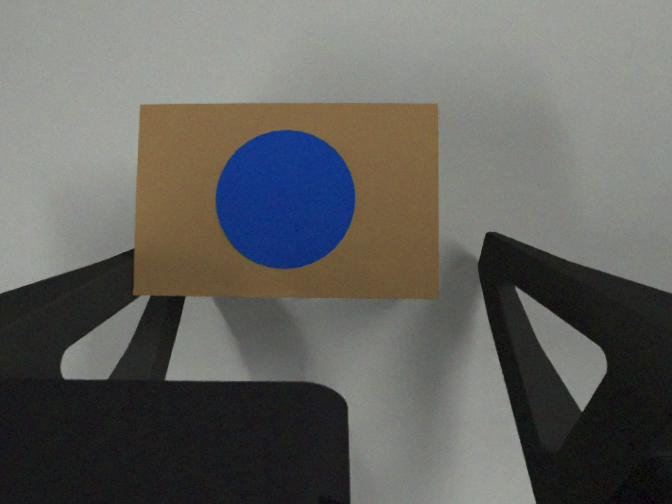

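move(
  arm4={"target":[-0.028,-0.005,1.06,-0.171,-0.8138,-0.4699,0.2962],"speed":0.15},
  cameras=["arm4_cam_wrist"],
)

Scene clock: 414.40 s.
Joint torques (N m): arm1=[-3.19 -3.25 11.97 0.96 0.09 -0.03] | arm2=[1.49 -5.77 10.96 1.73 -0.16 -0.07] | arm3=[1.2 10.05 5.34 1.96 -0.04 0] | arm4=[0.21 -27.28 8.98 0.59 -0.21 0.01]
Motor temperatures (°C): arm1=[21 25 36 23 21 21 22] | arm2=[24 26 31 22 22 20 23] | arm3=[24 25 25 24 24 23 23] | arm4=[23 25 36 22 25 21 25]
Heat: arm1: hottest joint3_rad 36 °C; arm2: hottest joint3_rad 31 °C; arm3: hottest joint2_rad 25 °C; arm4: hottest joint3_rad 36 °C.
move: arm4 done
Joint velocities: within noise
arm1, arm2, arm3: as last shown
arm4.joint_positions: joint1_rad=+2.081 joint2_rad=+2.233 joint3_rad=+2.185 joint4_rad=-0.878 joint5_rad=-0.303 joint6_rad=-0.387 gripper_m=+0.09297
arm4.joint_status: not commanded
arm4.hand: x=-0.0268 y=-0.0120 z=+1.0629 quat_wxyz=(+0.171, +0.810, +0.473, -0.302) (m; scene frame)
arm4.hand_target: x=-0.0279 y=-0.0052 z=+1.0599 quat_wxyz=(+0.171, +0.814, +0.470, -0.296) (m; scene frame)
arm4.hand_status: done (0.008 m and 0.9 deg from the pose sent, 0.059 m and 0.7 deg at the start)
pictures: arm4_cam_wrist
Images, in order (width x height): arm4_cam_wrist 672x504.

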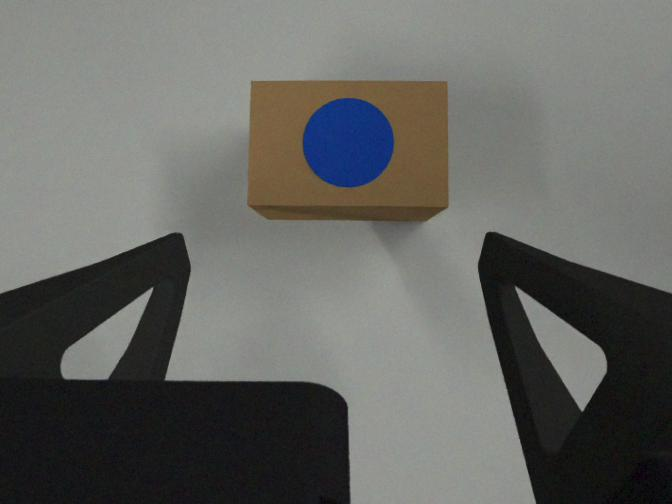

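move(
  arm4={"target":[-0.054,-0.054,0.992,-0.171,-0.8138,-0.4699,0.2962],"speed":0.12},
  cameras=["arm4_cam_wrist"],
)

Scene clock: 421.97 s.
Joint torques (N m): arm1=[-2.43 -4.13 12.1 1.21 0.1 0.01] | arm2=[1.44 -5.89 10.96 1.72 -0.16 -0.07] | arm3=[1.26 10.05 5.31 1.95 -0.04 0] | arm4=[1.55 -24.35 12.78 0.99 -0.08 0.22]
Motor temperatures (°C): arm1=[21 25 36 23 21 21 22] | arm2=[24 26 31 22 22 20 23] | arm3=[24 25 25 24 24 23 23] | arm4=[23 26 36 22 25 21 25]
Heat: arm1: hottest joint3_rad 36 °C; arm2: hottest joint3_rad 31 °C; arm3: hottest joint2_rad 25 °C; arm4: hottest joint3_rad 36 °C.
move: arm4 off_target
Joint velocities: within noise
arm1, arm2: as last shown
arm3.joint_positions: joint1_rad=+0.075 joint2_rad=+0.276 joint3_rad=+1.523 joint4_rad=-1.599 joint5_rad=-0.185 joint6_rad=-0.597 gripper_m=+0.09396
arm3.joint_status: not commanded
arm3.hand: x=+0.6803 y=-1.3506 z=+1.4452 quat_wxyz=(-0.326, -0.350, -0.735, +0.481) (m; scene frame)
arm3.hand_target: x=+0.6804 y=-1.3484 z=+1.4507 quat_wxyz=(-0.328, -0.347, -0.731, +0.487) (m; scene frame)
arm3.hand_status: not commanded
arm4.joint_positions: joint1_rad=+2.101 joint2_rad=+2.380 joint3_rad=+2.318 joint4_rad=-0.858 joint5_rad=-0.286 joint6_rad=-0.371 gripper_m=+0.09297
arm4.joint_status: not commanded
arm4.hand: x=-0.0484 y=-0.0431 z=+1.0130 quat_wxyz=(+0.168, +0.810, +0.473, -0.303) (m; scene frame)
arm4.hand_target: x=-0.0525 y=-0.0530 z=+0.9920 quat_wxyz=(+0.171, +0.814, +0.470, -0.297) (m; scene frame)
arm4.hand_status: off_target (0.024 m and 1.0 deg from the pose sent, 0.087 m and 0.9 deg at the start)
pictures: arm4_cam_wrist
Images, in order (width x height): arm4_cam_wrist 672x504.

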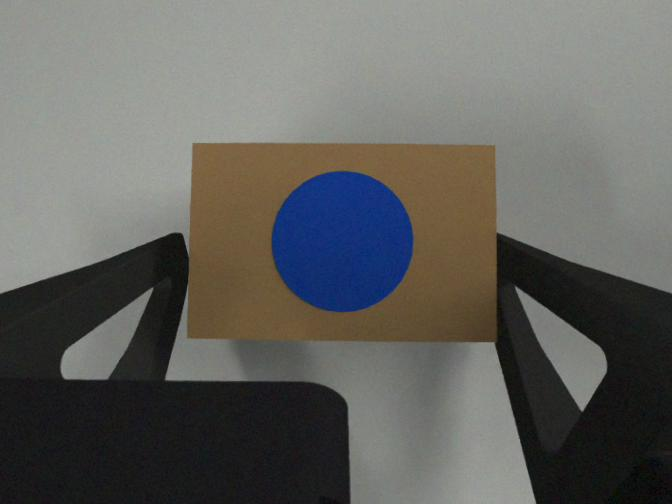

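move(
  arm4={"joints":{"gripper_m":0.05}},
  cameras=[],
)

move(
  arm4={"target":[0.06,0.08,1.13,-0.171,-0.8138,-0.4699,0.2962],"speed":0.25},
  cameras=["arm4_cam_wrist"],
)

move(
  arm4={"joints":{"joint2_rad":1.0,"joint3_rad":1.1,"joint4_rad":-1.0,"joint5_rad":0,"joint6_rad":0}},
  cameras=[],
)

move(
  arm4={"joints":{"joint1_rad":-1.885}},
  cameras=[],
)

move(
  arm4={"target":[1.17,0.34,0.90,0.339,0.1227,0.9316,-0.0446],"speed":0.3},
  cameras=["arm4_cam_wrist"],
)

Scene clock: 431.97 s.
Joint torques (N m): arm1=[-2.37 -3.43 12.07 1.18 0.05 -0.01] | arm2=[1.32 -5.83 10.95 1.74 -0.16 -0.08] | arm3=[1.14 10.23 5.37 1.96 -0.05 0] | arm4=[1.55 -24.94 12.72 0.9 -0.1 0.17]
Motor temperatures (°C): arm1=[21 25 36 23 21 21 22] | arm2=[24 26 31 22 22 20 23] | arm3=[24 25 25 24 24 23 23] | arm4=[23 27 39 22 25 21 25]
Heat: arm1: hottest joint3_rad 36 °C; arm2: hottest joint3_rad 31 °C; arm3: hottest joint2_rad 25 °C; arm4: hottest joint3_rad 39 °C.
move: arm4 off_target
Joint velocities: within noise
arm1, arm2, arm3: as last shown
arm4.joint_positions: joint1_rad=+2.101 joint2_rad=+2.380 joint3_rad=+2.318 joint4_rad=-0.858 joint5_rad=-0.285 joint6_rad=-0.371 gripper_m=+0.06953
arm4.joint_status: gripper_m off_target (ended at +0.06956, target +0.05000)
arm4.hand: x=-0.0487 y=-0.0428 z=+1.0128 quat_wxyz=(+0.168, +0.811, +0.472, -0.303) (m; scene frame)
arm4.hand_target: x=-0.0524 y=-0.0530 z=+0.9919 quat_wxyz=(+0.171, +0.814, +0.470, -0.297) (m; scene frame)
arm4.hand_status: not commanded
pictures: none
No camera images: "cameras" was empty.

Scene clock: 433.67 s.
Joint torques (N m): arm1=[-2.67 -3.6 12.04 1.18 0.09 0.01] | arm2=[1.32 -5.66 10.97 1.72 -0.15 -0.07] | arm3=[1.2 9.99 5.39 1.96 -0.05 -0.01] | arm4=[0.79 -20.42 9.37 0.5 -0.24 -0.12]
Motor temperatures (°C): arm1=[21 25 36 23 21 21 22] | arm2=[24 25 31 22 22 20 23] | arm3=[24 25 25 24 24 23 23] | arm4=[23 27 39 22 25 21 25]
Heat: arm1: hottest joint3_rad 36 °C; arm2: hottest joint3_rad 31 °C; arm3: hottest joint2_rad 25 °C; arm4: hottest joint3_rad 39 °C.
move: arm4 done
Joint velocities: within noise
arm1, arm2, arm3: as last shown
arm4.joint_positions: joint1_rad=+2.031 joint2_rad=+1.837 joint3_rad=+1.753 joint4_rad=-0.843 joint5_rad=-0.328 joint6_rad=-0.409 gripper_m=+0.06953
arm4.joint_status: not commanded
arm4.hand: x=+0.0591 y=+0.0800 z=+1.1398 quat_wxyz=(+0.172, +0.813, +0.464, -0.306) (m; scene frame)
arm4.hand_target: x=+0.0602 y=+0.0800 z=+1.1300 quat_wxyz=(+0.171, +0.814, +0.470, -0.296) (m; scene frame)
arm4.hand_status: done (0.010 m and 1.3 deg from the pose sent, 0.201 m and 0.9 deg at the start)
pictures: arm4_cam_wrist
Images, in order (width x height): arm4_cam_wrist 672x504.

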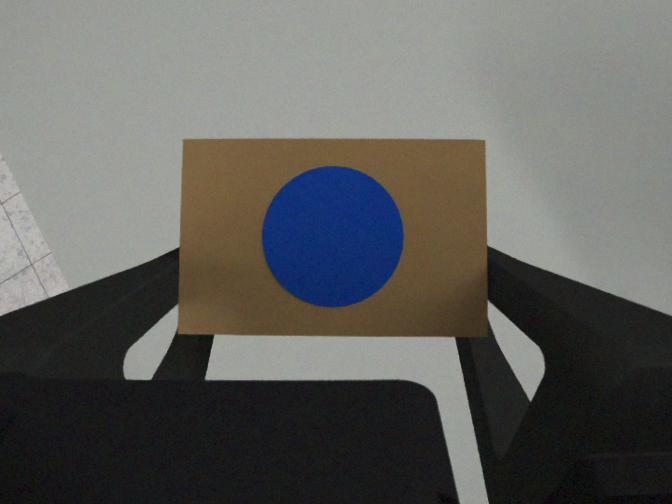

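Scene clock: 435.20 s.
Joint torques (N m): arm1=[-2.37 -3.25 12.14 1.05 0.13 0.02] | arm2=[1.44 -5.83 10.97 1.76 -0.16 -0.07] | arm3=[1.32 10.05 5.35 1.95 -0.04 0] | arm4=[0.38 -5.89 9.35 0.8 0.2 0.22]
Motor temperatures (°C): arm1=[21 25 36 23 21 21 22] | arm2=[24 25 31 22 22 20 23] | arm3=[24 25 25 24 24 23 23] | arm4=[23 27 39 22 25 21 25]
Heat: arm1: hottest joint3_rad 36 °C; arm2: hottest joint3_rad 31 °C; arm3: hottest joint2_rad 25 °C; arm4: hottest joint3_rad 39 °C.
move: arm4 done
Joint velocities: within noise
arm1, arm2, arm3: as last shown
arm4.joint_positions: joint1_rad=+2.031 joint2_rad=+0.992 joint3_rad=+1.101 joint4_rad=-0.994 joint5_rad=-0.003 joint6_rad=-0.014 gripper_m=+0.06953
arm4.joint_status: all done
arm4.hand: x=+0.2956 y=+0.2775 z=+1.2177 quat_wxyz=(+0.086, +0.908, +0.247, -0.328) (m; scene frame)
arm4.hand_target: x=+0.2951 y=+0.2777 z=+1.2128 quat_wxyz=(+0.085, +0.912, +0.241, -0.321) (m; scene frame)
arm4.hand_status: not commanded
pictures: none
No camera images: "cameras" was empty.

Scene clock: 437.83 s.
Joint torques (N m): arm1=[-2.26 -3.14 11.99 1.21 0.09 0.02] | arm2=[1.44 -5.77 10.93 1.72 -0.16 -0.08] | arm3=[1.32 10.05 5.35 1.92 -0.04 -0.01] | arm4=[0.79 -8.7 10 0.95 -0.02 0.15]
Motor temperatures (°C): arm1=[21 25 36 23 21 21 22] | arm2=[24 25 31 22 22 20 23] | arm3=[24 25 25 24 24 23 23] | arm4=[23 26 39 22 26 21 25]
Heat: arm1: hottest joint3_rad 36 °C; arm2: hottest joint3_rad 31 °C; arm3: hottest joint2_rad 25 °C; arm4: hottest joint3_rad 39 °C.
move: arm4 done
Joint velocities: within noise
arm1, arm2, arm3: as last shown
arm4.joint_positions: joint1_rad=-1.886 joint2_rad=+1.016 joint3_rad=+1.093 joint4_rad=-0.996 joint5_rad=+0.003 joint6_rad=-0.011 gripper_m=+0.07060
arm4.joint_status: all done
arm4.hand: x=+1.0455 y=+0.3725 z=+1.1995 quat_wxyz=(-0.315, -0.117, -0.941, +0.046) (m; scene frame)
arm4.hand_target: x=+1.0432 y=+0.3741 z=+1.2091 quat_wxyz=(-0.324, -0.121, -0.937, +0.044) (m; scene frame)
arm4.hand_status: not commanded
pictures: none
No camera images: "cameras" was empty.

Scene clock: 439.67 s.
Joint torques (N m): arm1=[-2.78 -2.55 12.1 1.2 0.09 0.01] | arm2=[1.38 -5.77 10.97 1.72 -0.15 -0.08] | arm3=[1.32 10.11 5.39 1.95 -0.05 0] | arm4=[0.91 -15.15 7.42 1.78 -0.03 0.19]
Motor temperatures (°C): arm1=[21 25 36 23 21 21 22] | arm2=[24 25 31 22 22 20 23] | arm3=[24 25 25 24 24 23 23] | arm4=[23 26 38 22 26 21 25]
Heat: arm1: hottest joint3_rad 36 °C; arm2: hottest joint3_rad 31 °C; arm3: hottest joint2_rad 25 °C; arm4: hottest joint3_rad 38 °C.
move: arm4 off_target
Joint velocities: within noise
arm1, arm2, arm3: as last shown
arm4.joint_positions: joint1_rad=-1.886 joint2_rad=+1.685 joint3_rad=+0.806 joint4_rad=-0.033 joint5_rad=+0.003 joint6_rad=-0.007 gripper_m=+0.07060
arm4.joint_status: not commanded
arm4.hand: x=+1.1569 y=+0.3416 z=+0.8878 quat_wxyz=(-0.319, -0.119, -0.939, +0.046) (m; scene frame)
arm4.hand_target: x=+1.1697 y=+0.3401 z=+0.9003 quat_wxyz=(-0.339, -0.123, -0.932, +0.044) (m; scene frame)
arm4.hand_status: off_target (0.018 m and 2.5 deg from the pose sent, 0.326 m and 3.0 deg at the start)
pictures: arm4_cam_wrist
Images, in order (width x height): arm4_cam_wrist 672x504.

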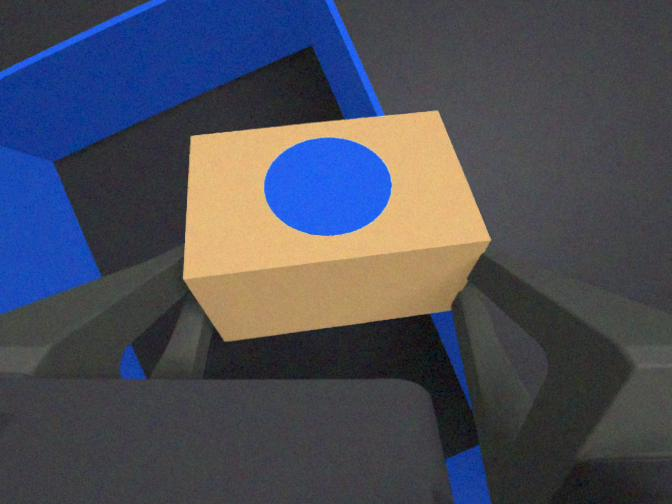

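move(
  arm4={"target":[1.18,0.39,0.775,0.339,0.1227,0.9316,-0.0446],"speed":0.15},
  cameras=["arm4_cam_wrist"],
)

move(
  arm4={"target":[1.18,0.39,0.745,0.339,0.1227,0.9316,-0.0446],"speed":0.08},
  cameras=["arm4_cam_wrist"],
)

Scene clock: 447.53 s.
Joint torques (N m): arm1=[-2.84 -3.78 12.14 1.17 0.09 -0.02] | arm2=[1.38 -5.89 10.92 1.74 -0.16 -0.07] | arm3=[1.2 10.17 5.37 1.91 -0.03 0] | arm4=[0.91 -15.33 4.68 1.73 0.24 0.21]
Motor temperatures (°C): arm1=[21 25 36 23 21 21 22] | arm2=[24 25 31 22 22 20 23] | arm3=[24 25 25 24 24 23 23] | arm4=[23 26 37 22 25 21 26]
Heat: arm1: hottest joint3_rad 36 °C; arm2: hottest joint3_rad 31 °C; arm3: hottest joint2_rad 25 °C; arm4: hottest joint3_rad 37 °C.
move: arm4 done
Joint velocities: within noise
arm1.joint_positions: joint1_rad=-2.277 joint2_rad=+0.993 joint3_rad=+1.093 joint4_rad=-0.991 joint5_rad=-0.002 joint6_rad=+0.002 gripper_m=+0.06996
arm1.joint_status: not commanded
arm1.hand: x=-0.3120 y=+1.1343 z=+1.2399 quat_wxyz=(-0.310, -0.296, -0.898, +0.105) (m; scene frame)
arm1.hand_target: x=-0.3142 y=+1.1302 z=+1.2396 quat_wxyz=(-0.305, -0.300, -0.898, +0.106) (m; scene frame)
arm1.hand_status: not commanded
arm2.joint_positions: joint1_rad=+2.179 joint2_rad=+0.983 joint3_rad=+1.115 joint4_rad=-0.991 joint5_rad=+0.003 joint6_rad=+0.014 gripper_m=+0.08492
arm2.joint_status: not commanded
arm2.hand: x=-0.3501 y=-0.2867 z=+1.2768 quat_wxyz=(-0.327, +0.326, -0.878, -0.126) (m; scene frame)
arm2.hand_target: x=-0.3530 y=-0.2838 z=+1.2609 quat_wxyz=(-0.308, +0.339, -0.881, -0.119) (m; scene frame)
arm2.hand_status: not commanded
arm3: as last shown
arm4.joint_positions: joint1_rad=-1.768 joint2_rad=+2.003 joint3_rad=+0.795 joint4_rad=+0.315 joint5_rad=+0.073 joint6_rad=+0.085 gripper_m=+0.07060
arm4.joint_status: not commanded
arm4.hand: x=+1.1722 y=+0.3893 z=+0.7748 quat_wxyz=(-0.330, -0.118, -0.936, +0.046) (m; scene frame)
arm4.hand_target: x=+1.1798 y=+0.3900 z=+0.7750 quat_wxyz=(-0.339, -0.123, -0.932, +0.044) (m; scene frame)
arm4.hand_status: done (0.008 m and 1.3 deg from the pose sent, 0.125 m and 2.5 deg at the start)
pictures: arm4_cam_wrist
Images, in order (width x height): arm4_cam_wrist 672x504.

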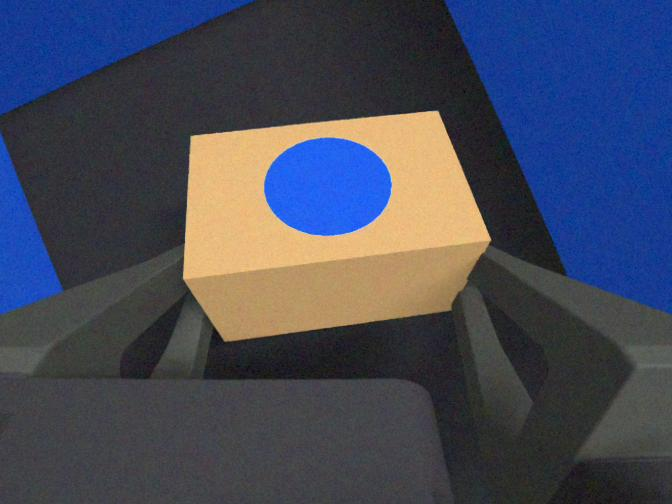

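Scene clock: 448.50 s.
Joint torques (N m): arm1=[-2.14 -2.84 12.05 0.98 0.07 0] | arm2=[1.2 -5.71 10.97 1.73 -0.16 -0.07] | arm3=[1.26 10.11 5.35 1.95 -0.06 0] | arm4=[0.91 -13.57 4.98 1.43 0.17 0.17]
Motor temperatures (°C): arm1=[21 25 36 23 21 21 22] | arm2=[24 25 31 22 22 20 23] | arm3=[24 25 25 24 24 23 23] | arm4=[23 26 36 22 25 21 26]
Heat: arm1: hottest joint3_rad 36 °C; arm2: hottest joint3_rad 31 °C; arm3: hottest joint2_rad 25 °C; arm4: hottest joint3_rad 36 °C.
move: arm4 off_target
Joint velocities: within noise
arm1, arm2, arm3: as last shown
arm4.joint_positions: joint1_rad=-1.768 joint2_rad=+2.068 joint3_rad=+0.800 joint4_rad=+0.395 joint5_rad=+0.076 joint6_rad=+0.085 gripper_m=+0.07060
arm4.joint_status: not commanded
arm4.hand: x=+1.1742 y=+0.3886 z=+0.7555 quat_wxyz=(-0.339, -0.118, -0.932, +0.047) (m; scene frame)
arm4.hand_target: x=+1.1795 y=+0.3900 z=+0.7452 quat_wxyz=(-0.339, -0.123, -0.932, +0.045) (m; scene frame)
arm4.hand_status: off_target (0.012 m and 0.6 deg from the pose sent, 0.031 m and 1.3 deg at the start)
pictures: arm4_cam_wrist
Images, in order (width x height): arm4_cam_wrist 672x504.

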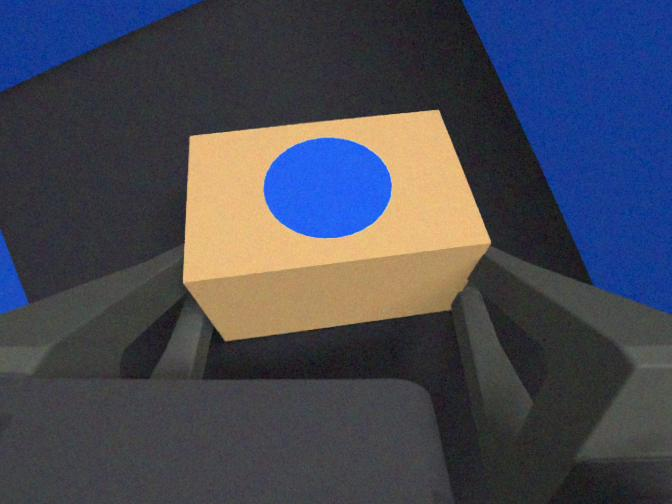

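move(
  arm4={"joints":{"gripper_m":0.093}},
  cameras=[],
)

move(
  arm4={"target":[1.09,0.41,0.87,0.339,0.1227,0.9316,-0.0446],"speed":0.2},
  cameras=["arm4_cam_wrist"],
)

finished_scene(
  scene=1,
)

Scene clock: 453.00 s.
Joint torques (N m): arm1=[-2.26 -3.72 12.29 1.02 0.08 0.02] | arm2=[1.44 -5.77 10.95 1.74 -0.16 -0.06] | arm3=[1.2 9.93 5.33 1.98 -0.04 -0.01] | arm4=[1.08 -14.86 4.82 1.5 0.19 0.16]
Motor temperatures (°C): arm1=[21 25 36 23 21 21 22] | arm2=[24 25 31 22 22 20 23] | arm3=[24 25 25 24 24 23 23] | arm4=[23 26 36 22 25 21 26]
Heat: arm1: hottest joint3_rad 36 °C; arm2: hottest joint3_rad 31 °C; arm3: hottest joint2_rad 25 °C; arm4: hottest joint3_rad 36 °C.
move: arm4 done
Joint velocities: within noise
arm1, arm2: as last shown
arm3.joint_positions: joint1_rad=+0.075 joint2_rad=+0.276 joint3_rad=+1.523 joint4_rad=-1.599 joint5_rad=-0.185 joint6_rad=-0.597 gripper_m=+0.09396
arm3.joint_status: not commanded
arm3.hand: x=+0.6803 y=-1.3506 z=+1.4452 quat_wxyz=(-0.326, -0.350, -0.735, +0.481) (m; scene frame)
arm3.hand_target: x=+0.6804 y=-1.3484 z=+1.4507 quat_wxyz=(-0.328, -0.347, -0.731, +0.487) (m; scene frame)
arm3.hand_status: not commanded
arm4.joint_positions: joint1_rad=-1.768 joint2_rad=+2.075 joint3_rad=+0.800 joint4_rad=+0.395 joint5_rad=+0.076 joint6_rad=+0.086 gripper_m=+0.09292
arm4.joint_status: all done
arm4.hand: x=+1.1723 y=+0.3889 z=+0.7518 quat_wxyz=(-0.336, -0.118, -0.933, +0.047) (m; scene frame)
arm4.hand_target: x=+1.1795 y=+0.3900 z=+0.7452 quat_wxyz=(-0.339, -0.123, -0.932, +0.045) (m; scene frame)
arm4.hand_status: not commanded
pictures: none
No camera images: "cameras" was empty.

Scene clock: 454.43 s.
Joint torques (N m): arm1=[-2.96 -2.9 11.99 1.11 0.12 0] | arm2=[1.32 -5.83 10.95 1.72 -0.16 -0.08] | arm3=[1.32 10.11 5.34 1.95 -0.06 0] | arm4=[1.32 -11.05 5.11 0.57 0.24 0.17]
Motor temperatures (°C): arm1=[21 25 36 23 21 21 22] | arm2=[24 25 31 22 22 20 23] | arm3=[24 25 25 24 24 23 23] | arm4=[23 26 35 22 25 21 26]
Heat: arm1: hottest joint3_rad 36 °C; arm2: hottest joint3_rad 31 °C; arm3: hottest joint2_rad 25 °C; arm4: hottest joint3_rad 35 °C.
move: arm4 done
Joint velocities: within noise
arm1, arm2, arm3: as last shown
arm4.joint_positions: joint1_rad=-1.751 joint2_rad=+1.578 joint3_rad=+0.552 joint4_rad=+0.169 joint5_rad=+0.088 joint6_rad=+0.101 gripper_m=+0.09292
arm4.joint_status: not commanded
arm4.hand: x=+1.0933 y=+0.4063 z=+0.8738 quat_wxyz=(-0.346, -0.120, -0.929, +0.047) (m; scene frame)
arm4.hand_target: x=+1.0898 y=+0.4099 z=+0.8699 quat_wxyz=(-0.339, -0.123, -0.932, +0.045) (m; scene frame)
arm4.hand_status: done (0.006 m and 1.0 deg from the pose sent, 0.146 m and 0.7 deg at the start)
pictures: arm4_cam_wrist
Images, in order (width x height): arm4_cam_wrist 672x504.

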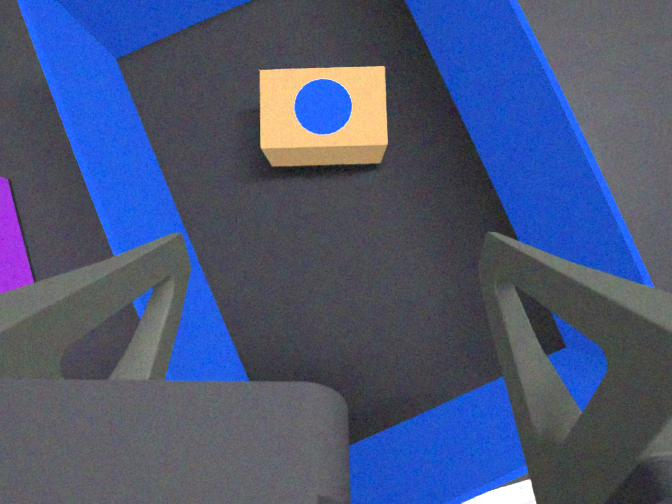

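The scene is finished: the task was done.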